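# Move the 12V power supply from rail to tray

## Task

Unclip the power supply labelled 12V from the rail and place it inside the tray, leaving every other device still clipped onto the rail at the end.

## Robot and tools

Robot: two arms with five-fingered hands. left_arm carries a left hand and right_arm a right hand, each the mirror of the other. Base positions in the scene frame are left_arm (-0.048, +0.235, 0) m and right_arm (+0.012, -0.348, 0) m, each turned only slightly about z. Scene frame: origin at table height midway between the nominal bases, +z up, +x out across the table, left_arm on the +y side (image left and right do not follow these names). Fixed cameras and the table use the scene frame. Every pose, velocity and offset of an arm uses that arm's own base frame.

Hand point: a spot 0.05 m in front of the palm and 0.15 m past the wrist mount. Its +z runs along the straight fingers, +y comes out of the palm, +x runs across the palm away from the thumb on the right hand and toward the thumb on the left hand. Straight fingertips reach 0.06 to 0.07 m past the point and lie 0.06 m behind it along -y. A wrist bracket on the little finger side sticks out and can strike things. With the thumb turned in front of the palm, the hand can enclose something 0.035 to 0.065 m thick, or a handle as thin as about 0.025 m.

Row layout (used by execute_actions and move): one flat list of 28 numbers covering both arms, each within [-1, 1]. Order: left dx, dy, dz, rx, ry, rz; left little, ring, middle, index, thumb_bend, thumb_turn, force_limit, speed; then the same 14 for the right arm. The six pose numbers are offsets, not poses: they are measured from that arm's Hand target as it stood when the action or move began, along that arm's base axes, with 1.0 equal to 0.6 m of travel or 180 degrees of turn. rx, ry, rz form a single rotation vector about the Hand target position. Sending six zeros asks again for the current Hand target. The six finger numbers are absolute targets: -1 open or straight, +1 curled; thumb_turn -1 beside the palm, +1 opposite the fingers. force_limit maps -1..+1 to about 0..10 N at the fingertip (0..15 N for both thumb motors). speed rises linearly from nearly zero at -1 to full at +0.48 and stays full above that; use -0.94 or below for a gentle close. No value means "leave as is": to keep a hand unchanged, resend the eight hand numbers last carried out for it (or, if none has been sent yet, its hand_measured plus hand_force_limit and hand_speed).

execute_actions(actions, cameras): actions is a list of actions; each action is up to 15 rows, one per 1/30 s step, and a short action repeats its final row. All rows in one action count from the same starting Hand target. An empty actions list returns images from every camera. cameras takes names, ["all"] or [].

move(target, speed, blend, blocking, cameras): straight-line path toward one row or a list of up to 15 rows, all offsets counted from the Hand targets at the start. speed in m/s, 0.002 to 4.3, default 0.25 (turning up to twice that in rad/s), one value or one per target. blend in m rounds corners between listed targets; 0 stops at each. Paths last 0.5 to 10 s and do not avoid obstacles or the other arm. blocking=false returns after about 0.5 s while motion continues. Finger changes in later targets are applied on arrival.

wait(seconds 0 to 10) lets time pass holding the last command. stop brakes a running move. zoom_image(camera, region [x0, y0, x1, y1], at most 504 by 504 px) enlarges part of a newest camera image. Cameras: cam_head_left, cam_head_right, cam_high, cam_low (896x504), cam_left_wrist, cam_right_wrist (672x504). show_instructions shows the two reference pages (a five-finger left hand). finished_scene(scene=1) ends the scene for good.

Results: end_effector_position (m) and end_effector_quat_wxyz per arm in its base frame, possibly off by a few cm; Hand target (next offsets start here, after a 40 degree orientation clip); step readings for action calls; joint positions, velocities and torques (torques include arm weight; numbers 3 and 4 wrap at 28 N m). hand_measured, hand_stopped_by (moving, target, force, stalled, fault) and hand_load_n follow the same six-motor order; a dropped grip shows as hand_load_n near 0. A move adds a move: line, e.g. done, off_target, moving, held or fault, with limits=paced (pose clipped) or limits=held (steps withheld).

Behaviour: arms sag 1 to 3 cm (sometimes 5) below commands and follow loosely; if a hand rests short, send the missing distance as a fresh offset. A blocked arm keeps pushing; command it back past its hand point to relieve it. A finger motor moves only when its target changes by 0.002 or more; to grip harder raise force_limit and send a more closed target than hand_measured.

Avoid: dropping the supply or releasing it while moving, fast impacts, hard pushes on fixed items, anything leaving the table, arms or hands touching each other, paths close to an arm's own base, long stretched holds that heat motors (MOTOR HOT warns; a fault drops the arm for 30 s or more), and knocking the other devices off the rail. Occasional outside nudges may shift loose objects.

Each tool is called after "Call:" as name([rows], argument=value, ...), one row to a line, values as JSON.

Reference images:

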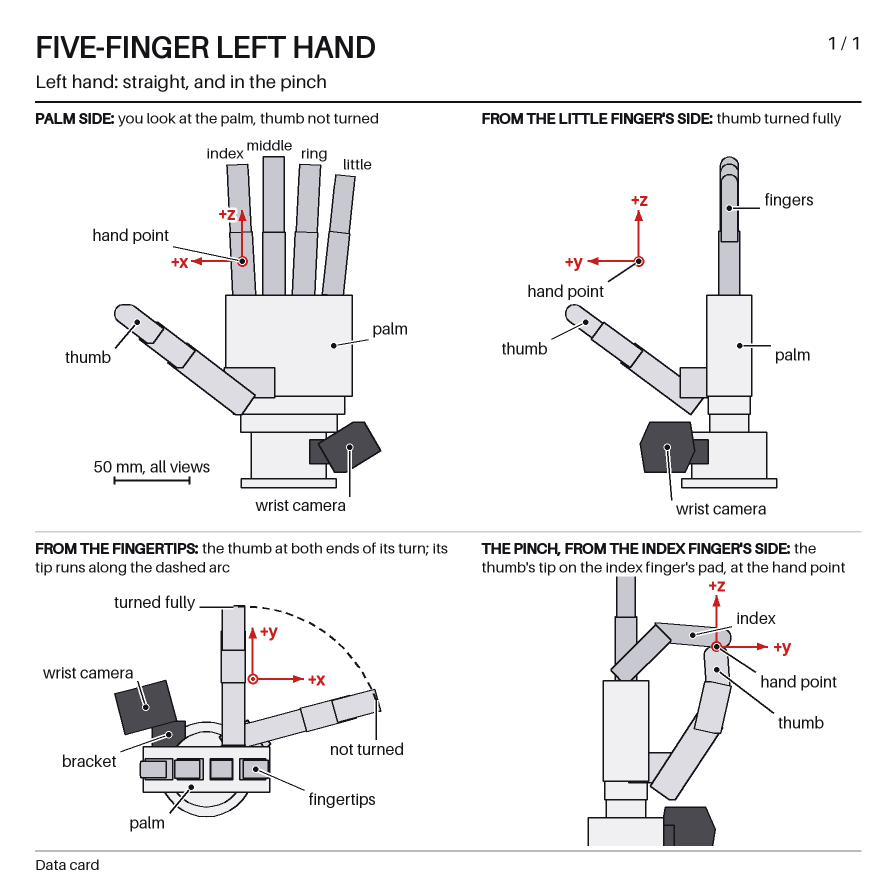

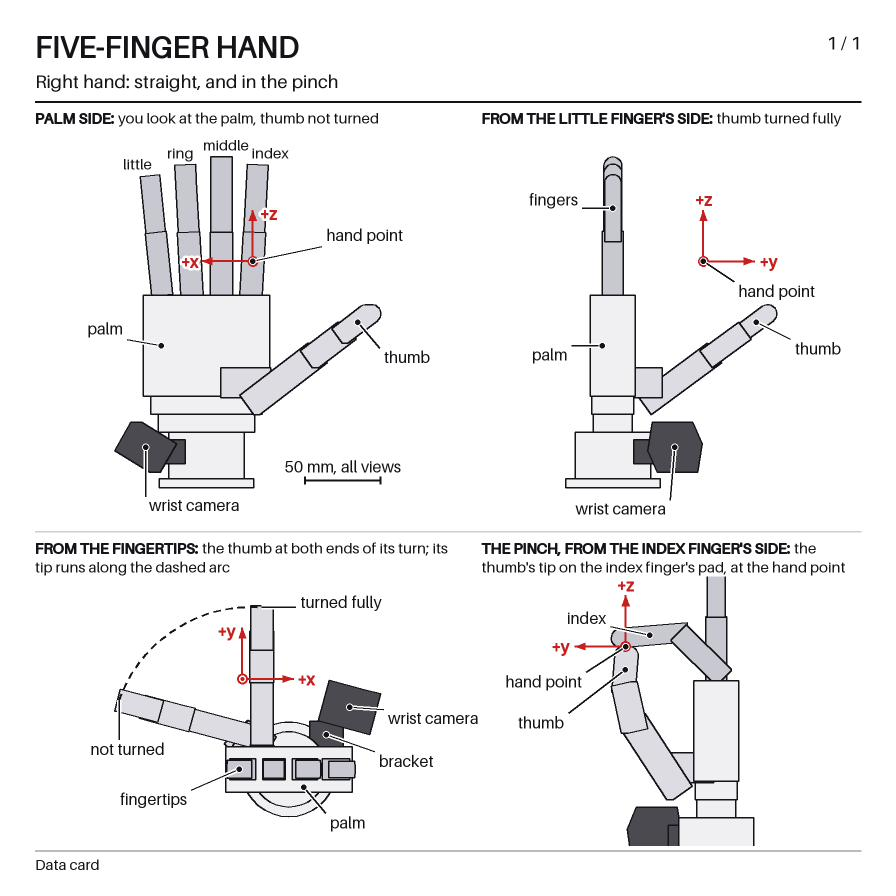

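## Session

Call:
execute_actions(actions=[])

Scene clock: 0.00 s.
left_arm: end_effector_position=(+0.2806, -0.0465, +0.2873) hand_measured=(-1.000, -1.000, -1.000, -1.000, -1.000, -1.000) hand_load_n=(+0.0, +0.0, +0.0, +0.0, +0.0, +0.0) hand_stopped_by=(target, target, target, target, target, target) hand_force_limit=0.00 hand_speed=-0.80 end_effector_quat_wxyz=(+0.024, -0.252, +0.965, -0.068) | right_arm: end_effector_position=(+0.2279, -0.1686, +0.2557) hand_measured=(-1.000, -1.000, -1.000, -1.000, -1.000, -1.000) hand_load_n=(+0.0, +0.0, +0.0, +0.0, +0.0, +0.0) hand_stopped_by=(target, target, target, target, target, target) hand_force_limit=0.00 hand_speed=-0.80 end_effector_quat_wxyz=(+0.055, -0.343, +0.833, -0.432)
Joint positions: left_arm=[-0.184 1.181 1.327 -1.614 0.103 0.871] | right_arm=[-0.454 0.614 0.812 -0.964 0.458 0.138]
Joint velocities: within noise
Joint torques (N m): no reading
Heat: left arm: hottest waist 35 °C; right arm: hottest shoulder 37 °C.
Hand target: left_arm +0.2877, -0.0474, +0.2996; +0.043, -0.255, +0.963, -0.080 | right_arm +0.2330, -0.1708, +0.2747; +0.066, -0.337, +0.826, -0.447

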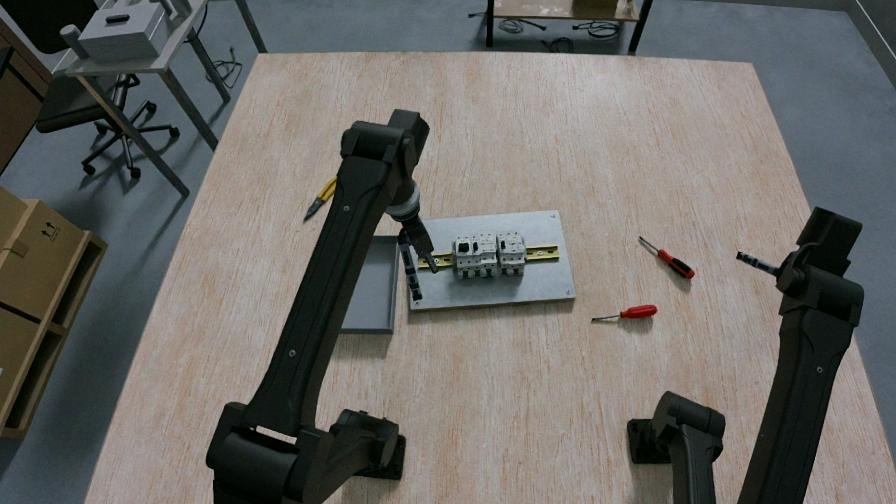

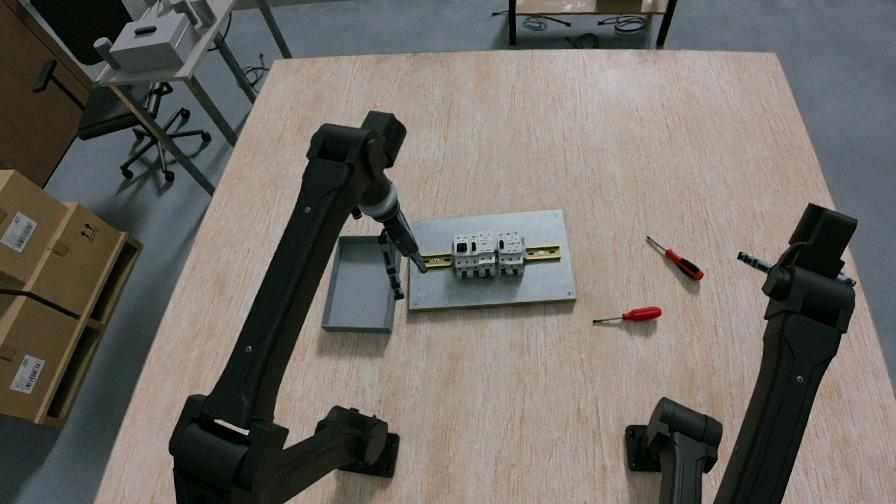

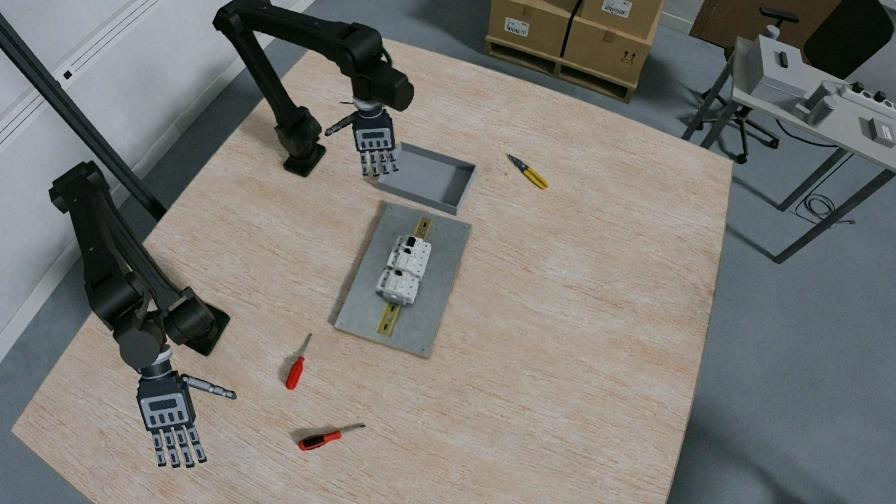

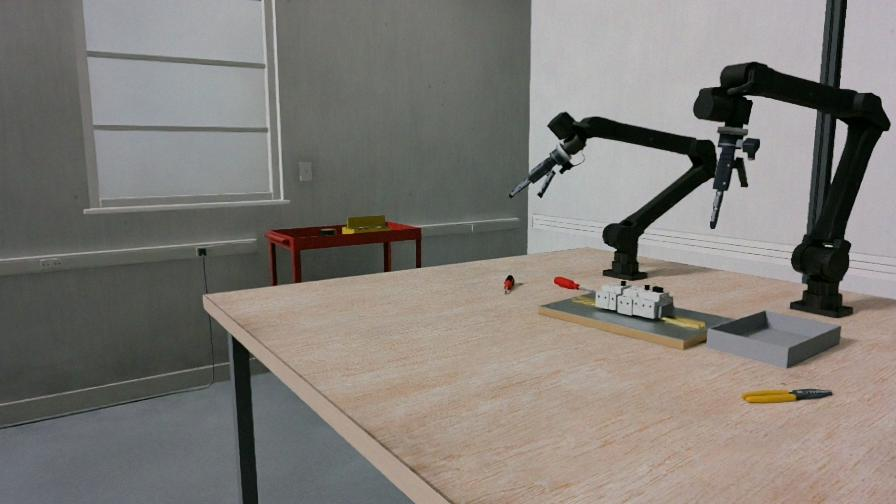

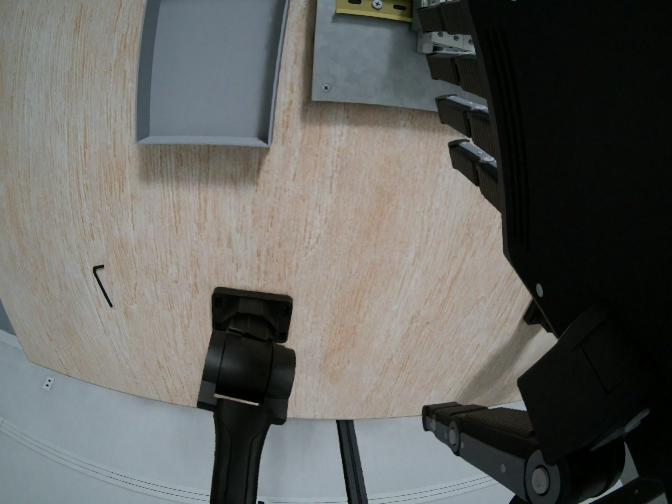

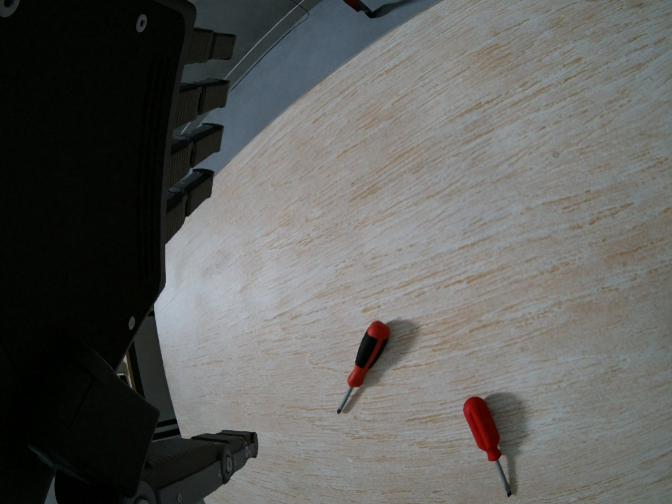

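Call:
zoom_image(camera="cam_head_left", region=[430, 220, 550, 290])

Call:
zoom_image(camera="cam_head_right", region=[430, 220, 550, 290])

Call:
zoom_image(camera="cam_high", region=[360, 210, 460, 330])

Call:
zoom_image(camera="cam_low", region=[560, 260, 720, 350])

Scaled by 4.200 from the camera's 896x504 image, which has a finer 1280x720 frame.

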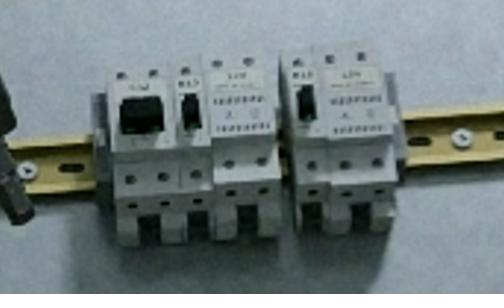

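Scaled by 4.200 from the camera's 896x504 image, which has a finer 1280x720 frame.

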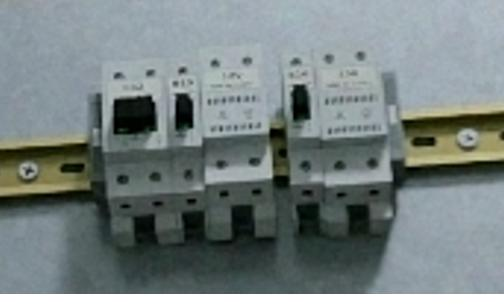

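Scaled by 4.200 from the camera's 896x504 image, which has a finer 1280x720 frame.

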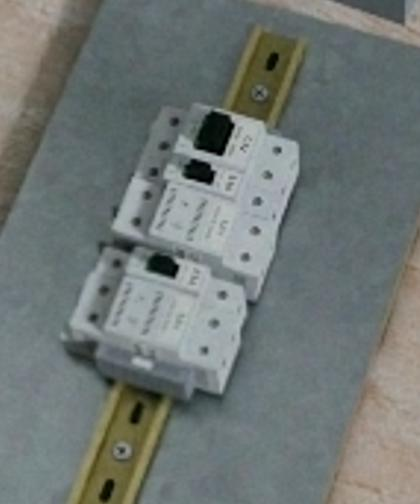

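Scaled by 3.150 from the camera's 896x504 image, which has a finer 1280x720 frame.

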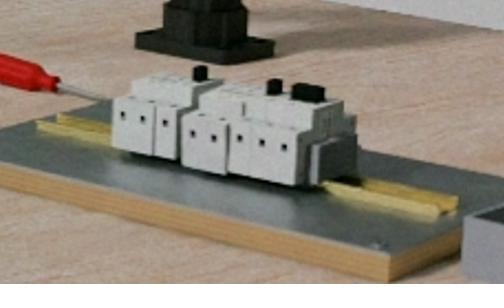

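Call:
zoom_image(camera="cam_head_left", region=[478, 232, 498, 246])

Call:
zoom_image(camera="cam_head_left", region=[504, 232, 524, 246])

Call:
zoom_image(camera="cam_head_right", region=[476, 232, 496, 246])

Call:
zoom_image(camera="cam_head_right", region=[504, 232, 524, 246])

Call:
zoom_image(camera="cam_head_left", region=[450, 228, 530, 282])

Scaled by 25.200 from the camera's 896x504 image, which has a finer 1280x720 frame.

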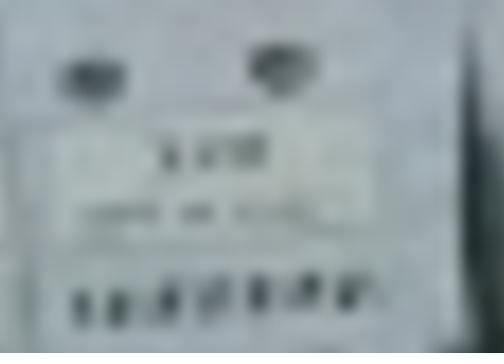

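Scaled by 25.200 from the camera's 896x504 image, which has a finer 1280x720 frame.

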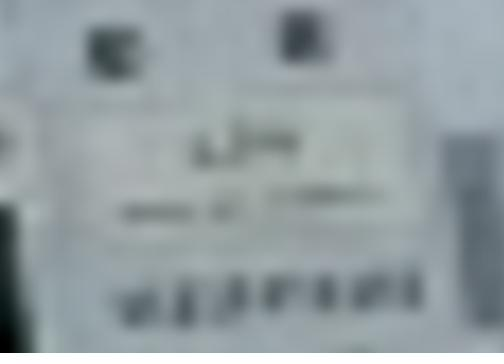

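Scaled by 25.200 from the camera's 896x504 image, which has a finer 1280x720 frame.

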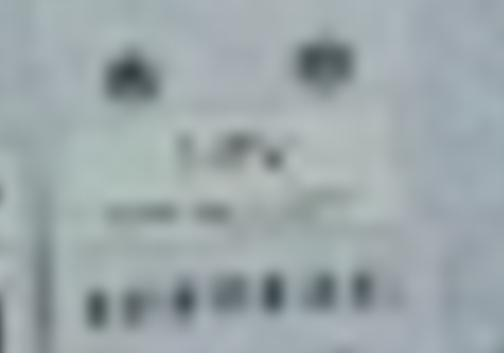

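Scaled by 25.200 from the camera's 896x504 image, which has a finer 1280x720 frame.

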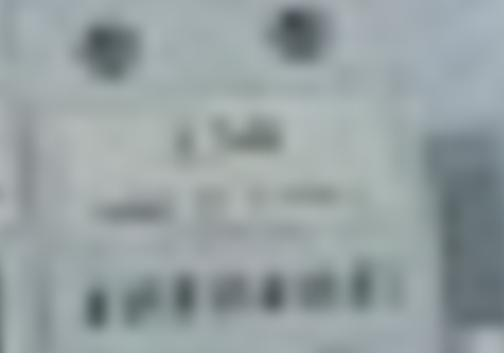

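Scaled by 6.300 from the camera's 896x504 image, which has a finer 1280x720 frame.

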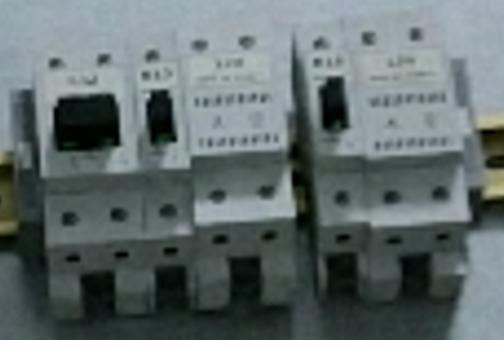

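Call:
move(target=[0.30, -0.17, -0.05, 0,0,0, -1,-1,-1,-1,-1,-1,0,-0.8, 0,0,0,0,0,0, -1,-1,-1,-1,-1,-1,0,-0.8], cameras=["all"])

Scene clock: 39.23 s.
left_arm: end_effector_position=(+0.4547, -0.1444, +0.2501) hand_measured=(-1.000, -1.000, -1.000, -1.000, -1.000, -1.000) hand_load_n=(+0.0, +0.0, +0.0, +0.0, +0.0, +0.0) hand_stopped_by=(target, target, target, target, target, target) hand_force_limit=0.00 hand_speed=-0.80 end_effector_quat_wxyz=(+0.019, -0.250, +0.966, -0.064) | right_arm: end_effector_position=(+0.2279, -0.1686, +0.2557) hand_measured=(-1.000, -1.000, -1.000, -1.000, -1.000, -1.000) hand_load_n=(+0.0, +0.0, +0.0, +0.0, +0.0, +0.0) hand_stopped_by=(target, target, target, target, target, target) hand_force_limit=0.00 hand_speed=-0.80 end_effector_quat_wxyz=(+0.055, -0.343, +0.833, -0.432)
Joint positions: left_arm=[-0.31 1.689 1.757 -1.539 0.088 0.751] | right_arm=[-0.454 0.614 0.812 -0.964 0.458 0.138]
Joint torques (N m): left_arm=[-0.91 -13.57 14.45 0.36 -0.03 -0.12] | right_arm=[0.62 0.62 13.76 1.65 0.24 -0.01]
Heat: left arm: hottest elbow 39 °C; right arm: hottest elbow 44 °C.
Hand target: left_arm +0.4677, -0.1494, +0.2696; +0.043, -0.255, +0.963, -0.080 | right_arm +0.2330, -0.1708, +0.2747; +0.066, -0.337, +0.826, -0.447
Off the commanded pose: left_arm 0.024 m, 3 deg | right_arm 0.020 m, 2 deg.
move: off_target (left_arm, right_arm)

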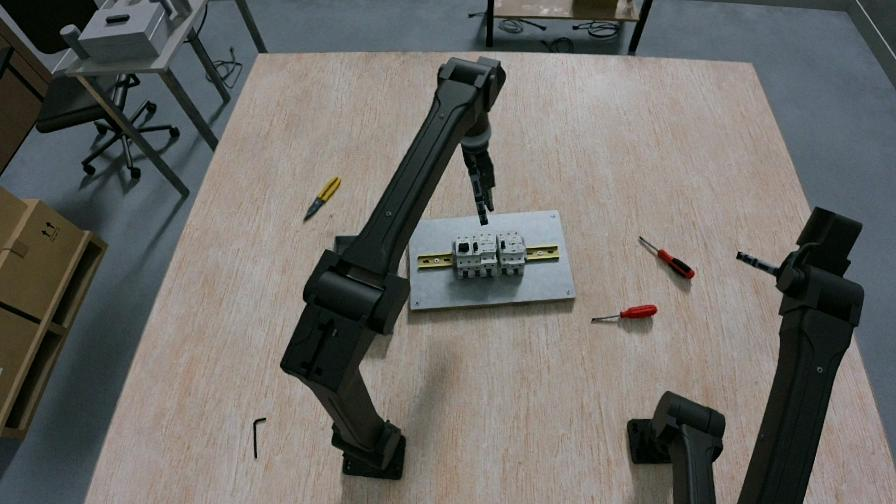

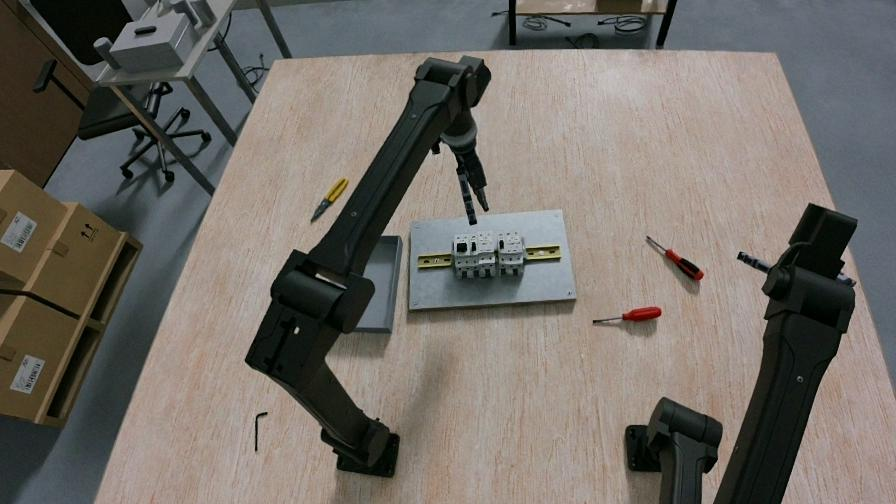

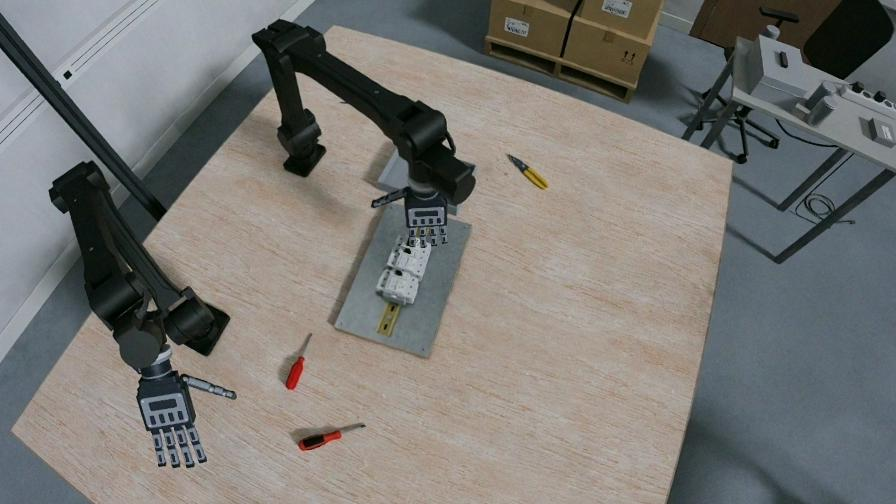

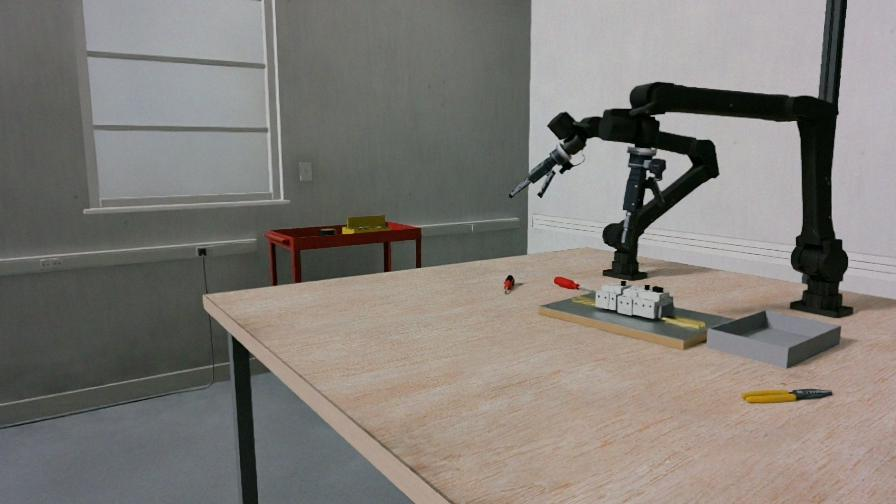

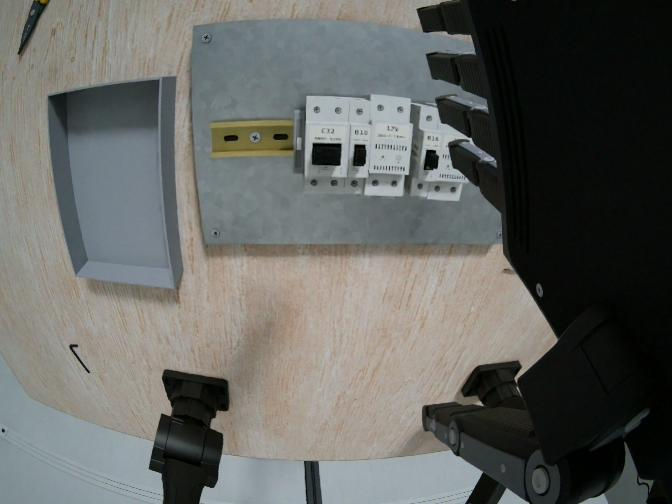

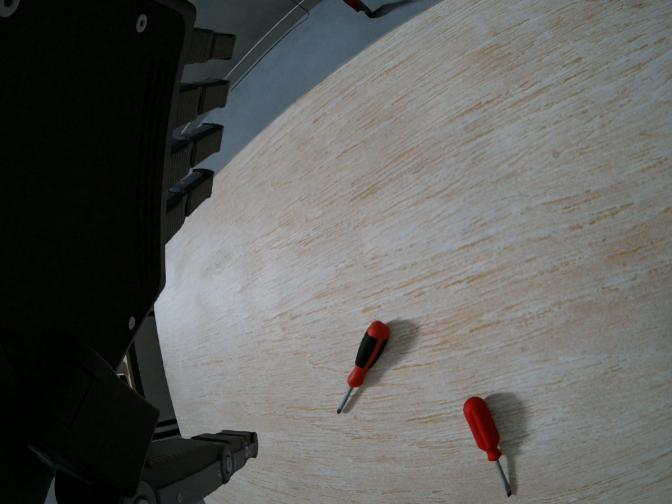

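Call:
zoom_image(camera="cam_left_wrist", region=[290, 80, 480, 210])

Call:
zoom_image(camera="cam_left_wrist", region=[366, 90, 416, 130])

Call:
zoom_image(camera="cam_high", region=[370, 230, 430, 310])

Scaled by 2.653 from the camera's 672x504 image, which has a finer 960x720 frame.

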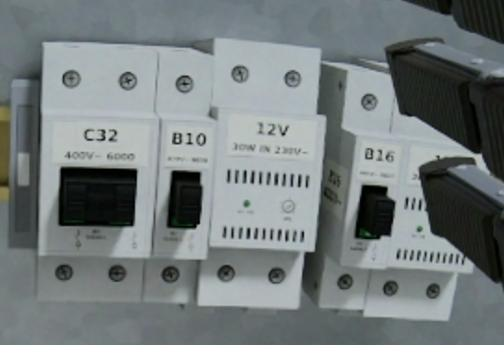

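Scaled by 10.080 from the camera's 672x504 image, which has a finer 960x720 frame.

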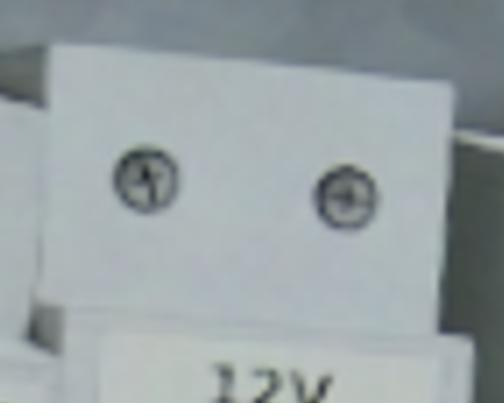

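Scaled by 6.300 from the camera's 896x504 image, which has a finer 1280x720 frame.

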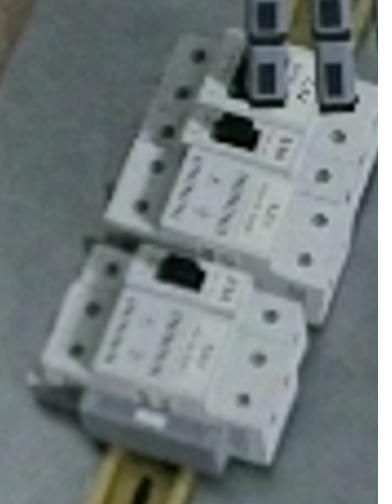

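Call:
move([
  [-0.28, 0.45, 0.10, 0,0,0, -1,-1,-1,-1,-1,-1,0,-0.8, 0,0,0,0,0,0, -1,-1,-1,-1,-1,-1,0,-0.8],
  [-0.28, 0.45, 0.10, 0,0,0, -1,-1,-1,-1,-1,-1,0,-0.8, 0.032,0.848,0.0,0.352,-0.102,-0.142, -1,-1,-1,-1,-1,-1,0,-0.8],
], blend=[0.02, 0], cameras=["all"])

Scene clock: 79.43 s.
left_arm: end_effector_position=(+0.2998, +0.1241, +0.3224) hand_measured=(-1.000, -1.000, -1.000, -1.000, -1.000, -1.000) hand_load_n=(+0.0, +0.0, +0.0, +0.0, +0.0, +0.0) hand_stopped_by=(target, target, target, target, target, target) hand_force_limit=0.00 hand_speed=-0.80 end_effector_quat_wxyz=(+0.060, -0.269, +0.959, -0.072) | right_arm: end_effector_position=(+0.2443, +0.3205, +0.2421) hand_measured=(-1.000, -1.000, -1.000, -1.000, -1.000, -1.000) hand_load_n=(+0.0, +0.0, +0.0, +0.0, +0.0, +0.0) hand_stopped_by=(target, target, target, target, target, target) hand_force_limit=0.00 hand_speed=-0.80 end_effector_quat_wxyz=(+0.212, -0.195, +0.957, +0.035)
Joint positions: left_arm=[0.326 1.244 1.477 -1.691 0.149 1.342] | right_arm=[0.937 0.99 0.966 -1.176 0.23 2.063]
Joint torques (N m): left_arm=[-1.79 -8.12 10.36 -0.02 0.19 0.08] | right_arm=[1.79 -3.31 15.08 1.68 0.28 0.13]
Heat: left arm: hottest elbow 48 °C; right arm: hottest elbow 50 °C.
Hand target: left_arm +0.2997, +0.1206, +0.3296; +0.043, -0.255, +0.963, -0.080 | right_arm +0.2522, +0.3380, +0.2747; +0.260, -0.001, +0.966, -0.001
Off the commanded pose: left_arm 0.008 m, 3 deg | right_arm 0.038 m, 23 deg.
joint sent to its limit (left arm) — joint 4 (wrist pitch), lower limit. The joint targets are off in position, not in orientation.
joint sent to its limit (right arm) — joint 6 (wrist roll), upper limit. The joint targets are off in position and orientation.
move: off_target (left_arm, right_arm)

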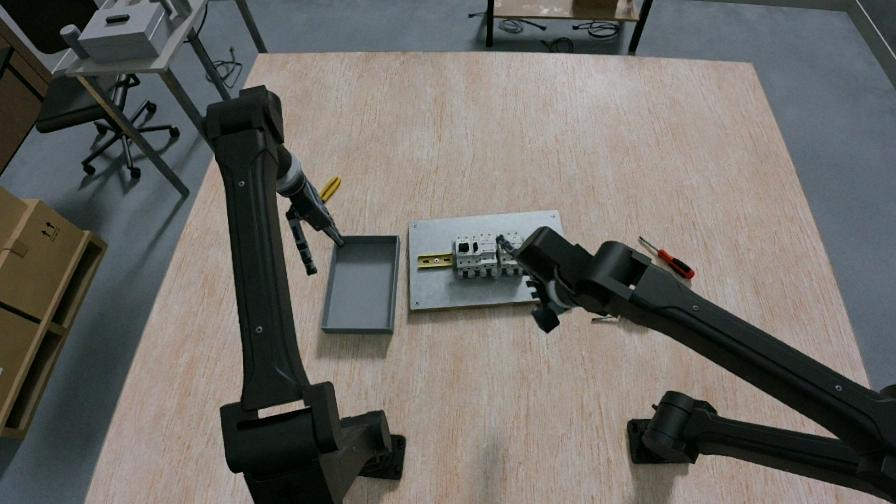

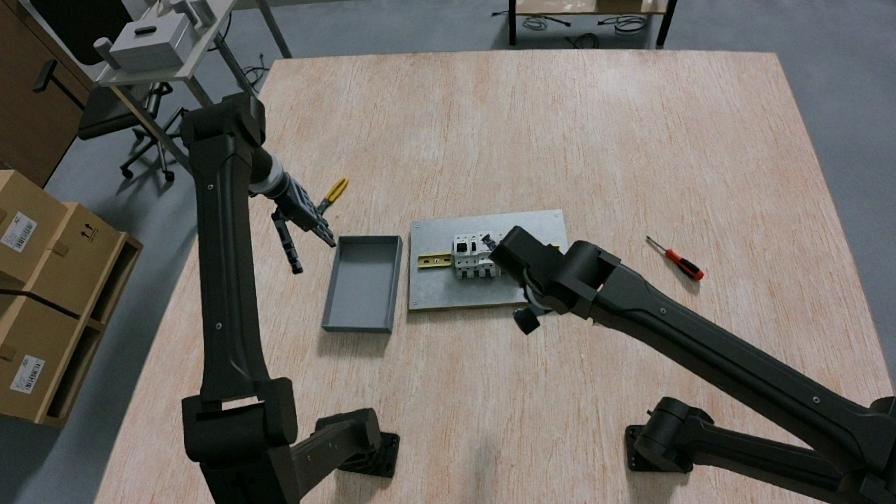

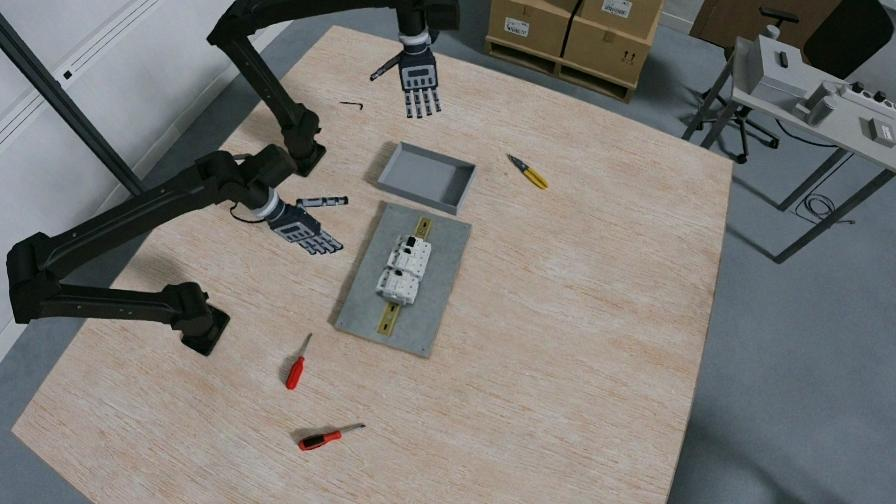

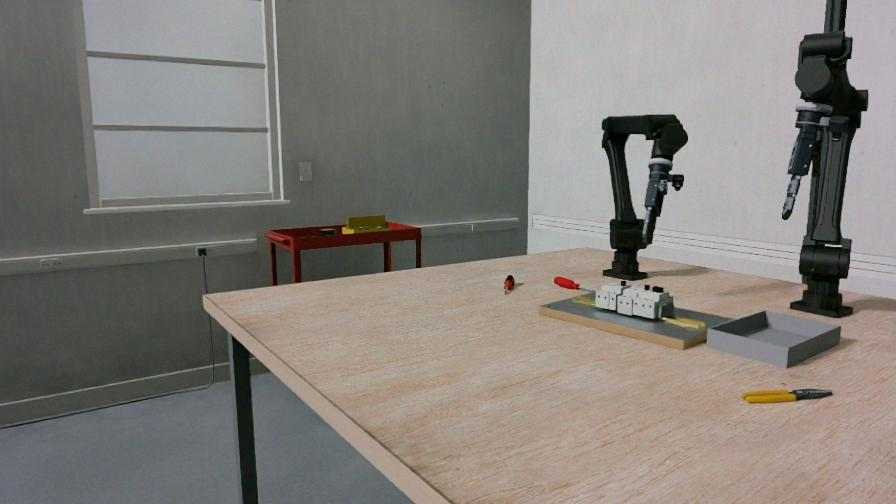

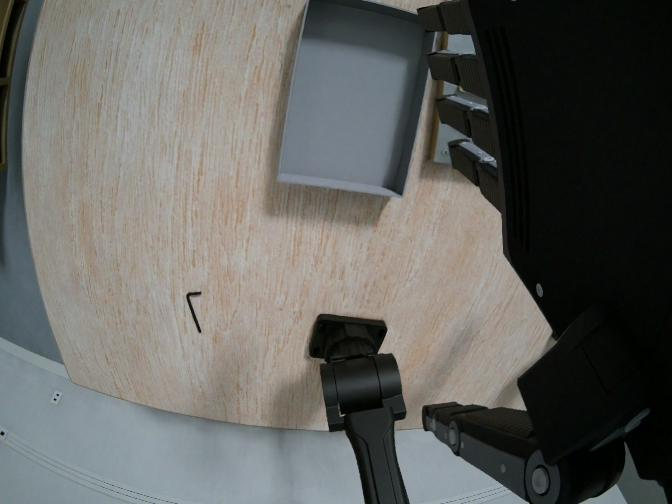

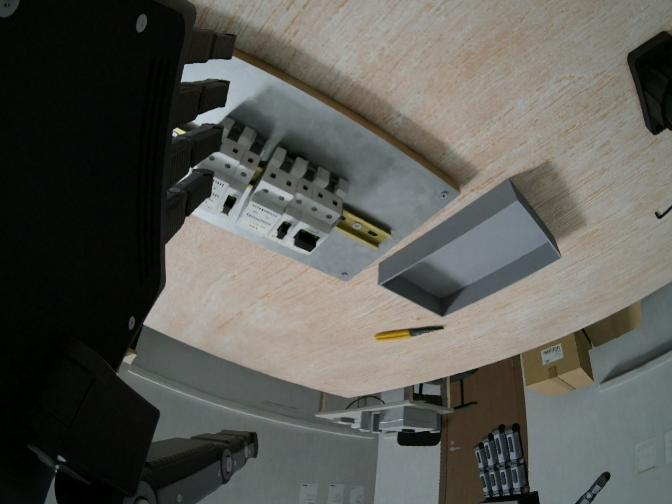

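Call:
zoom_image(camera="cam_right_wrist", region=[180, 100, 410, 280])

Call:
zoom_image(camera="cam_right_wrist", region=[210, 110, 350, 220])

Scaled by 2.191 from the camera's 672x504 image, which has a finer 960x720 frame.

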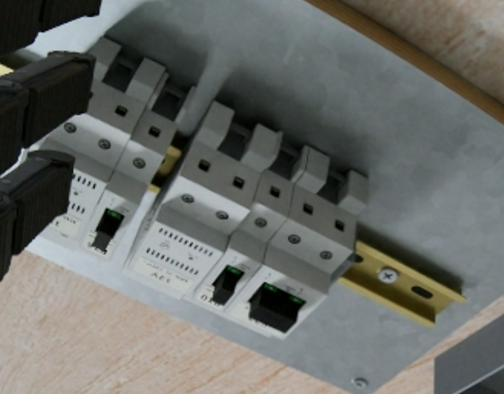

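Scaled by 3.600 from the camera's 672x504 image, which has a finer 960x720 frame.

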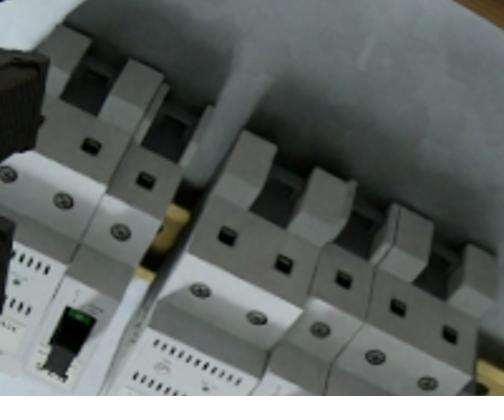

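Call:
move(target=[0,0,0,0,0,0, -1,-1,-1,-1,-1,-1,0,-0.8, 0.11,0.05,-0.15,0,0,0, 1,1,1,1,-1,-1,0,0], cameras=["cam_right_wrist","cam_head_left","cam_low"])

Scene clock: 107.73 s.
left_arm: end_effector_position=(+0.2998, +0.1241, +0.3224) hand_measured=(-1.000, -1.000, -1.000, -1.000, -1.000, -1.000) hand_load_n=(+0.0, -0.5, +0.0, +0.0, +0.0, +0.0) hand_stopped_by=(target, target, target, target, target, target) hand_force_limit=0.00 hand_speed=-0.80 end_effector_quat_wxyz=(+0.060, -0.269, +0.959, -0.072) | right_arm: end_effector_position=(+0.3068, +0.3705, +0.1785) hand_measured=(+1.000, +1.000, +1.000, +1.000, -1.000, -1.000) hand_load_n=(+0.0, +0.0, +0.0, +0.0, +0.0, +0.0) hand_stopped_by=(target, target, target, target, target, target) hand_force_limit=0.00 hand_speed=0.00 end_effector_quat_wxyz=(+0.246, -0.175, +0.953, +0.030)
Joint positions: left_arm=[0.326 1.244 1.477 -1.691 0.149 1.342] | right_arm=[0.914 1.21 0.93 -0.869 0.279 2.063]
Joint torques (N m): left_arm=[-0.85 -7.36 9.98 0.03 0.23 0.04] | right_arm=[-0.26 -6.42 10.17 1.66 0.28 0.21]
Heat: left arm: hottest elbow 45 °C; right arm: hottest elbow 53 °C.
Hand target: left_arm +0.2997, +0.1206, +0.3296; +0.043, -0.255, +0.963, -0.080 | right_arm +0.3182, +0.3680, +0.1847; +0.260, -0.001, +0.966, -0.001
Off the commanded pose: left_arm 0.008 m, 3 deg | right_arm 0.013 m, 20 deg.
joint sent to its limit (left arm) — joint 4 (wrist pitch), lower limit. The joint targets are off in position, not in orientation.
joint sent to its limit (right arm) — joint 6 (wrist roll), upper limit. The joint targets are off in position and orientation.
move: off_target (left_arm, right_arm)
Images, in order (width x height): cam_head_left 896x504, cam_low 896x504, cam_right_wrist 672x504.

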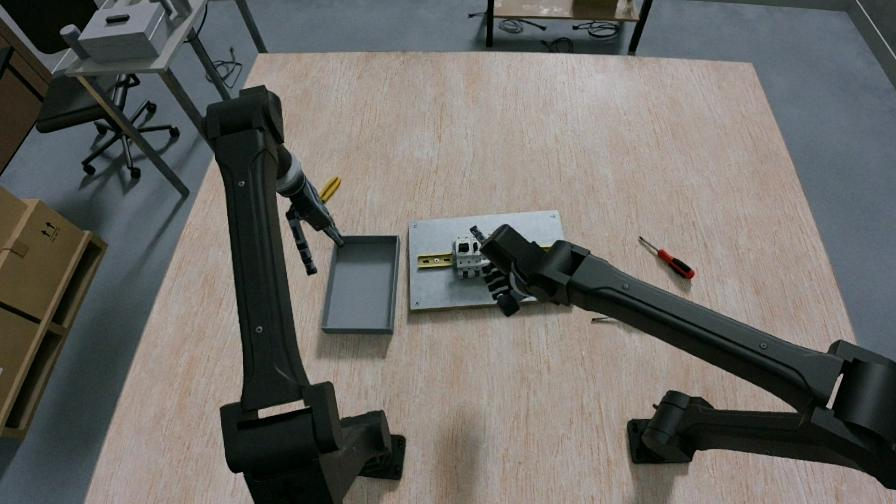

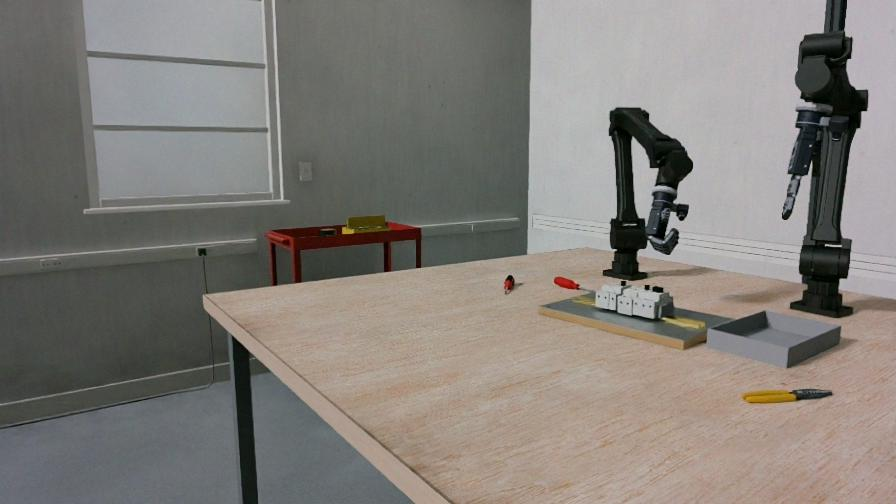

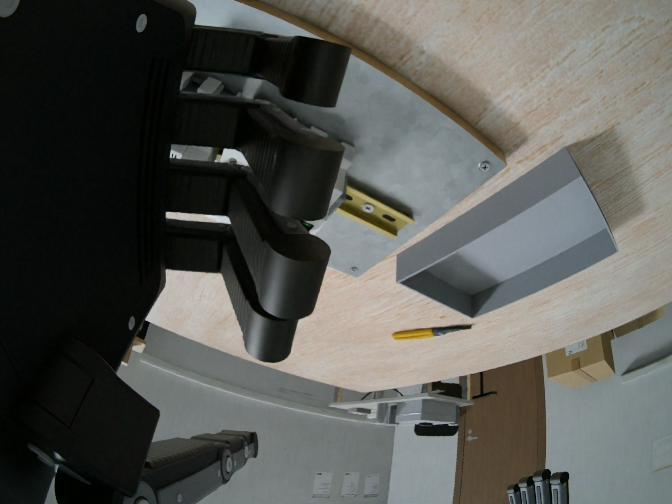

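Call:
move(target=[0,0,0,0,0,0, -1,-1,-1,-1,-1,-1,0,-0.8, -0.03,-0.15,0.05,0,0,0, -1,-1,-1,-1,-1,-1,0,0], cameras=["cam_right_wrist","cam_low"])

Scene clock: 112.53 s.
left_arm: end_effector_position=(+0.2998, +0.1241, +0.3224) hand_measured=(-1.000, -1.000, -1.000, -1.000, -1.000, -1.000) hand_load_n=(+0.0, +0.0, +0.5, +0.0, -0.5, +0.0) hand_stopped_by=(target, target, target, target, target, target) hand_force_limit=0.00 hand_speed=-0.80 end_effector_quat_wxyz=(+0.060, -0.269, +0.959, -0.072) | right_arm: end_effector_position=(+0.2987, +0.2823, +0.2165) hand_measured=(-1.000, -1.000, -1.000, -1.000, -1.000, -1.000) hand_load_n=(+0.0, +0.0, +0.0, +0.0, +0.0, +0.0) hand_stopped_by=(target, target, target, target, target, target) hand_force_limit=0.00 hand_speed=0.00 end_effector_quat_wxyz=(+0.261, -0.115, +0.958, +0.031)
Joint positions: left_arm=[0.326 1.244 1.477 -1.691 0.149 1.342] | right_arm=[0.795 0.96 0.841 -0.989 0.271 2.063]
Joint torques (N m): left_arm=[-1.14 -7.82 10.22 -0.01 0.21 0.07] | right_arm=[-0.03 -2.55 10.28 0.75 -0.01 0.13]
Heat: left arm: hottest elbow 45 °C; right arm: hottest elbow 52 °C.
Hand target: left_arm +0.2997, +0.1206, +0.3296; +0.043, -0.255, +0.963, -0.080 | right_arm +0.3002, +0.2780, +0.2147; +0.260, -0.001, +0.966, -0.001
Off the commanded pose: left_arm 0.008 m, 3 deg | right_arm 0.005 m, 14 deg.
joint sent to its limit (left arm) — joint 4 (wrist pitch), lower limit. The joint targets are off in position, not in orientation.
joint sent to its limit (right arm) — joint 6 (wrist roll), upper limit. The joint targets are off in position and orientation.
move: off_target (left_arm, right_arm)
Images, in order (width x height): cam_low 896x504, cam_right_wrist 672x504.

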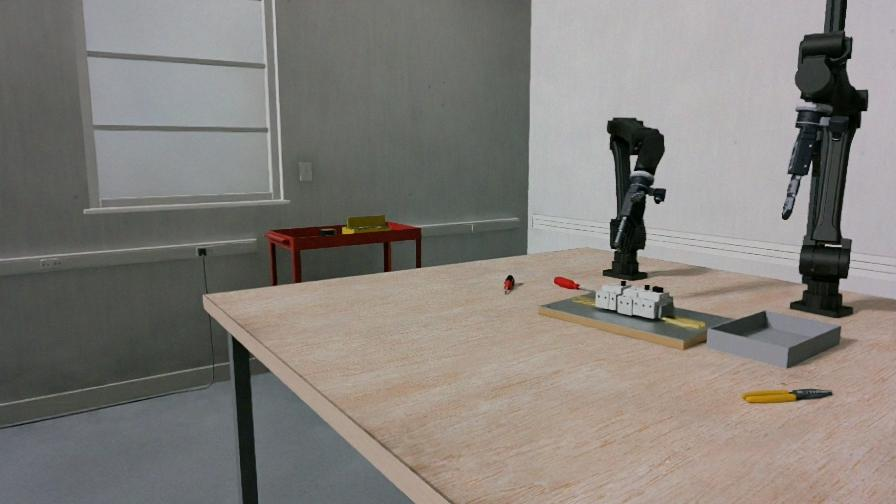

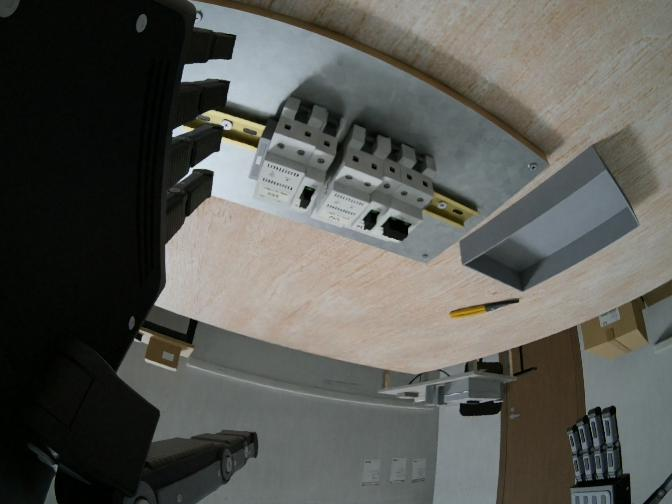

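Call:
move(target=[0,0,0,0,0,0, -1,-1,-1,-1,-1,-1,0,-0.8, 0.06,0,-0.13,0,0,0, -1,-1,-1,-1,-1,-1,0,0], cameras=["cam_right_wrist","cam_low"])

Call:
zoom_image(camera="cam_right_wrist", region=[240, 60, 440, 210])

Scene clock: 117.40 s.
left_arm: end_effector_position=(+0.2998, +0.1241, +0.3224) hand_measured=(-1.000, -1.000, -1.000, -1.000, -1.000, -1.000) hand_load_n=(+0.0, +0.0, +0.0, +0.0, +0.0, +0.0) hand_stopped_by=(target, target, target, target, target, target) hand_force_limit=0.00 hand_speed=-0.80 end_effector_quat_wxyz=(+0.060, -0.269, +0.959, -0.072) | right_arm: end_effector_position=(+0.3262, +0.2794, +0.1270) hand_measured=(-1.000, -1.000, -1.000, -1.000, -1.000, -1.000) hand_load_n=(+0.0, +0.0, +0.0, +0.0, +0.0, +0.0) hand_stopped_by=(target, target, target, target, target, target) hand_force_limit=0.00 hand_speed=0.00 end_effector_quat_wxyz=(+0.243, -0.094, +0.965, +0.010)
Joint positions: left_arm=[0.326 1.244 1.477 -1.691 0.149 1.342] | right_arm=[0.744 1.117 0.72 -0.76 0.271 2.063]
Joint torques (N m): left_arm=[-1.38 -7.71 10.3 -0.08 0.21 0.12] | right_arm=[-0.62 -4.78 10.06 1.81 0.11 0.13]
Heat: left arm: hottest elbow 45 °C; right arm: hottest elbow 51 °C.
Hand target: left_arm +0.2997, +0.1206, +0.3296; +0.043, -0.255, +0.963, -0.080 | right_arm +0.3362, +0.2780, +0.1367; +0.260, -0.001, +0.966, -0.001
Off the commanded pose: left_arm 0.008 m, 3 deg | right_arm 0.014 m, 11 deg.
joint sent to its limit (left arm) — joint 4 (wrist pitch), lower limit. The joint targets are off in position, not in orientation.
joint sent to its limit (right arm) — joint 6 (wrist roll), upper limit. The joint targets are off in position and orientation.
move: off_target (left_arm, right_arm)
Images, in order (width x height): cam_low 896x504, cam_right_wrist 672x504.

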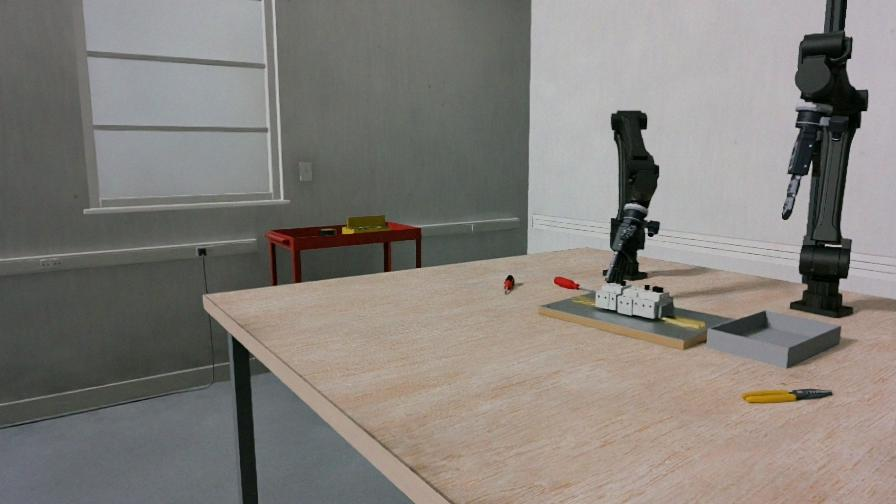

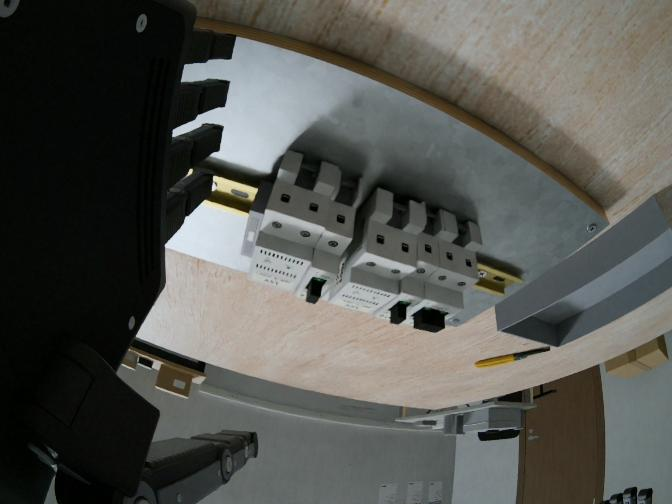

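Scaled by 2.520 from the camera's 672x504 image, which has a finer 960x720 frame.

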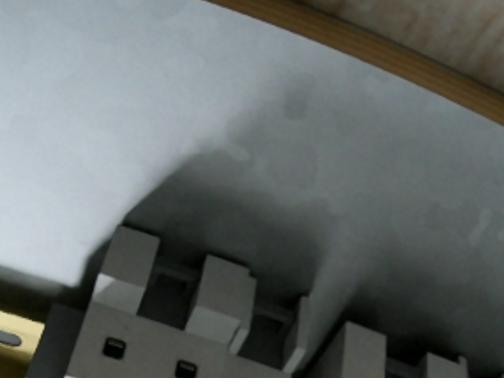

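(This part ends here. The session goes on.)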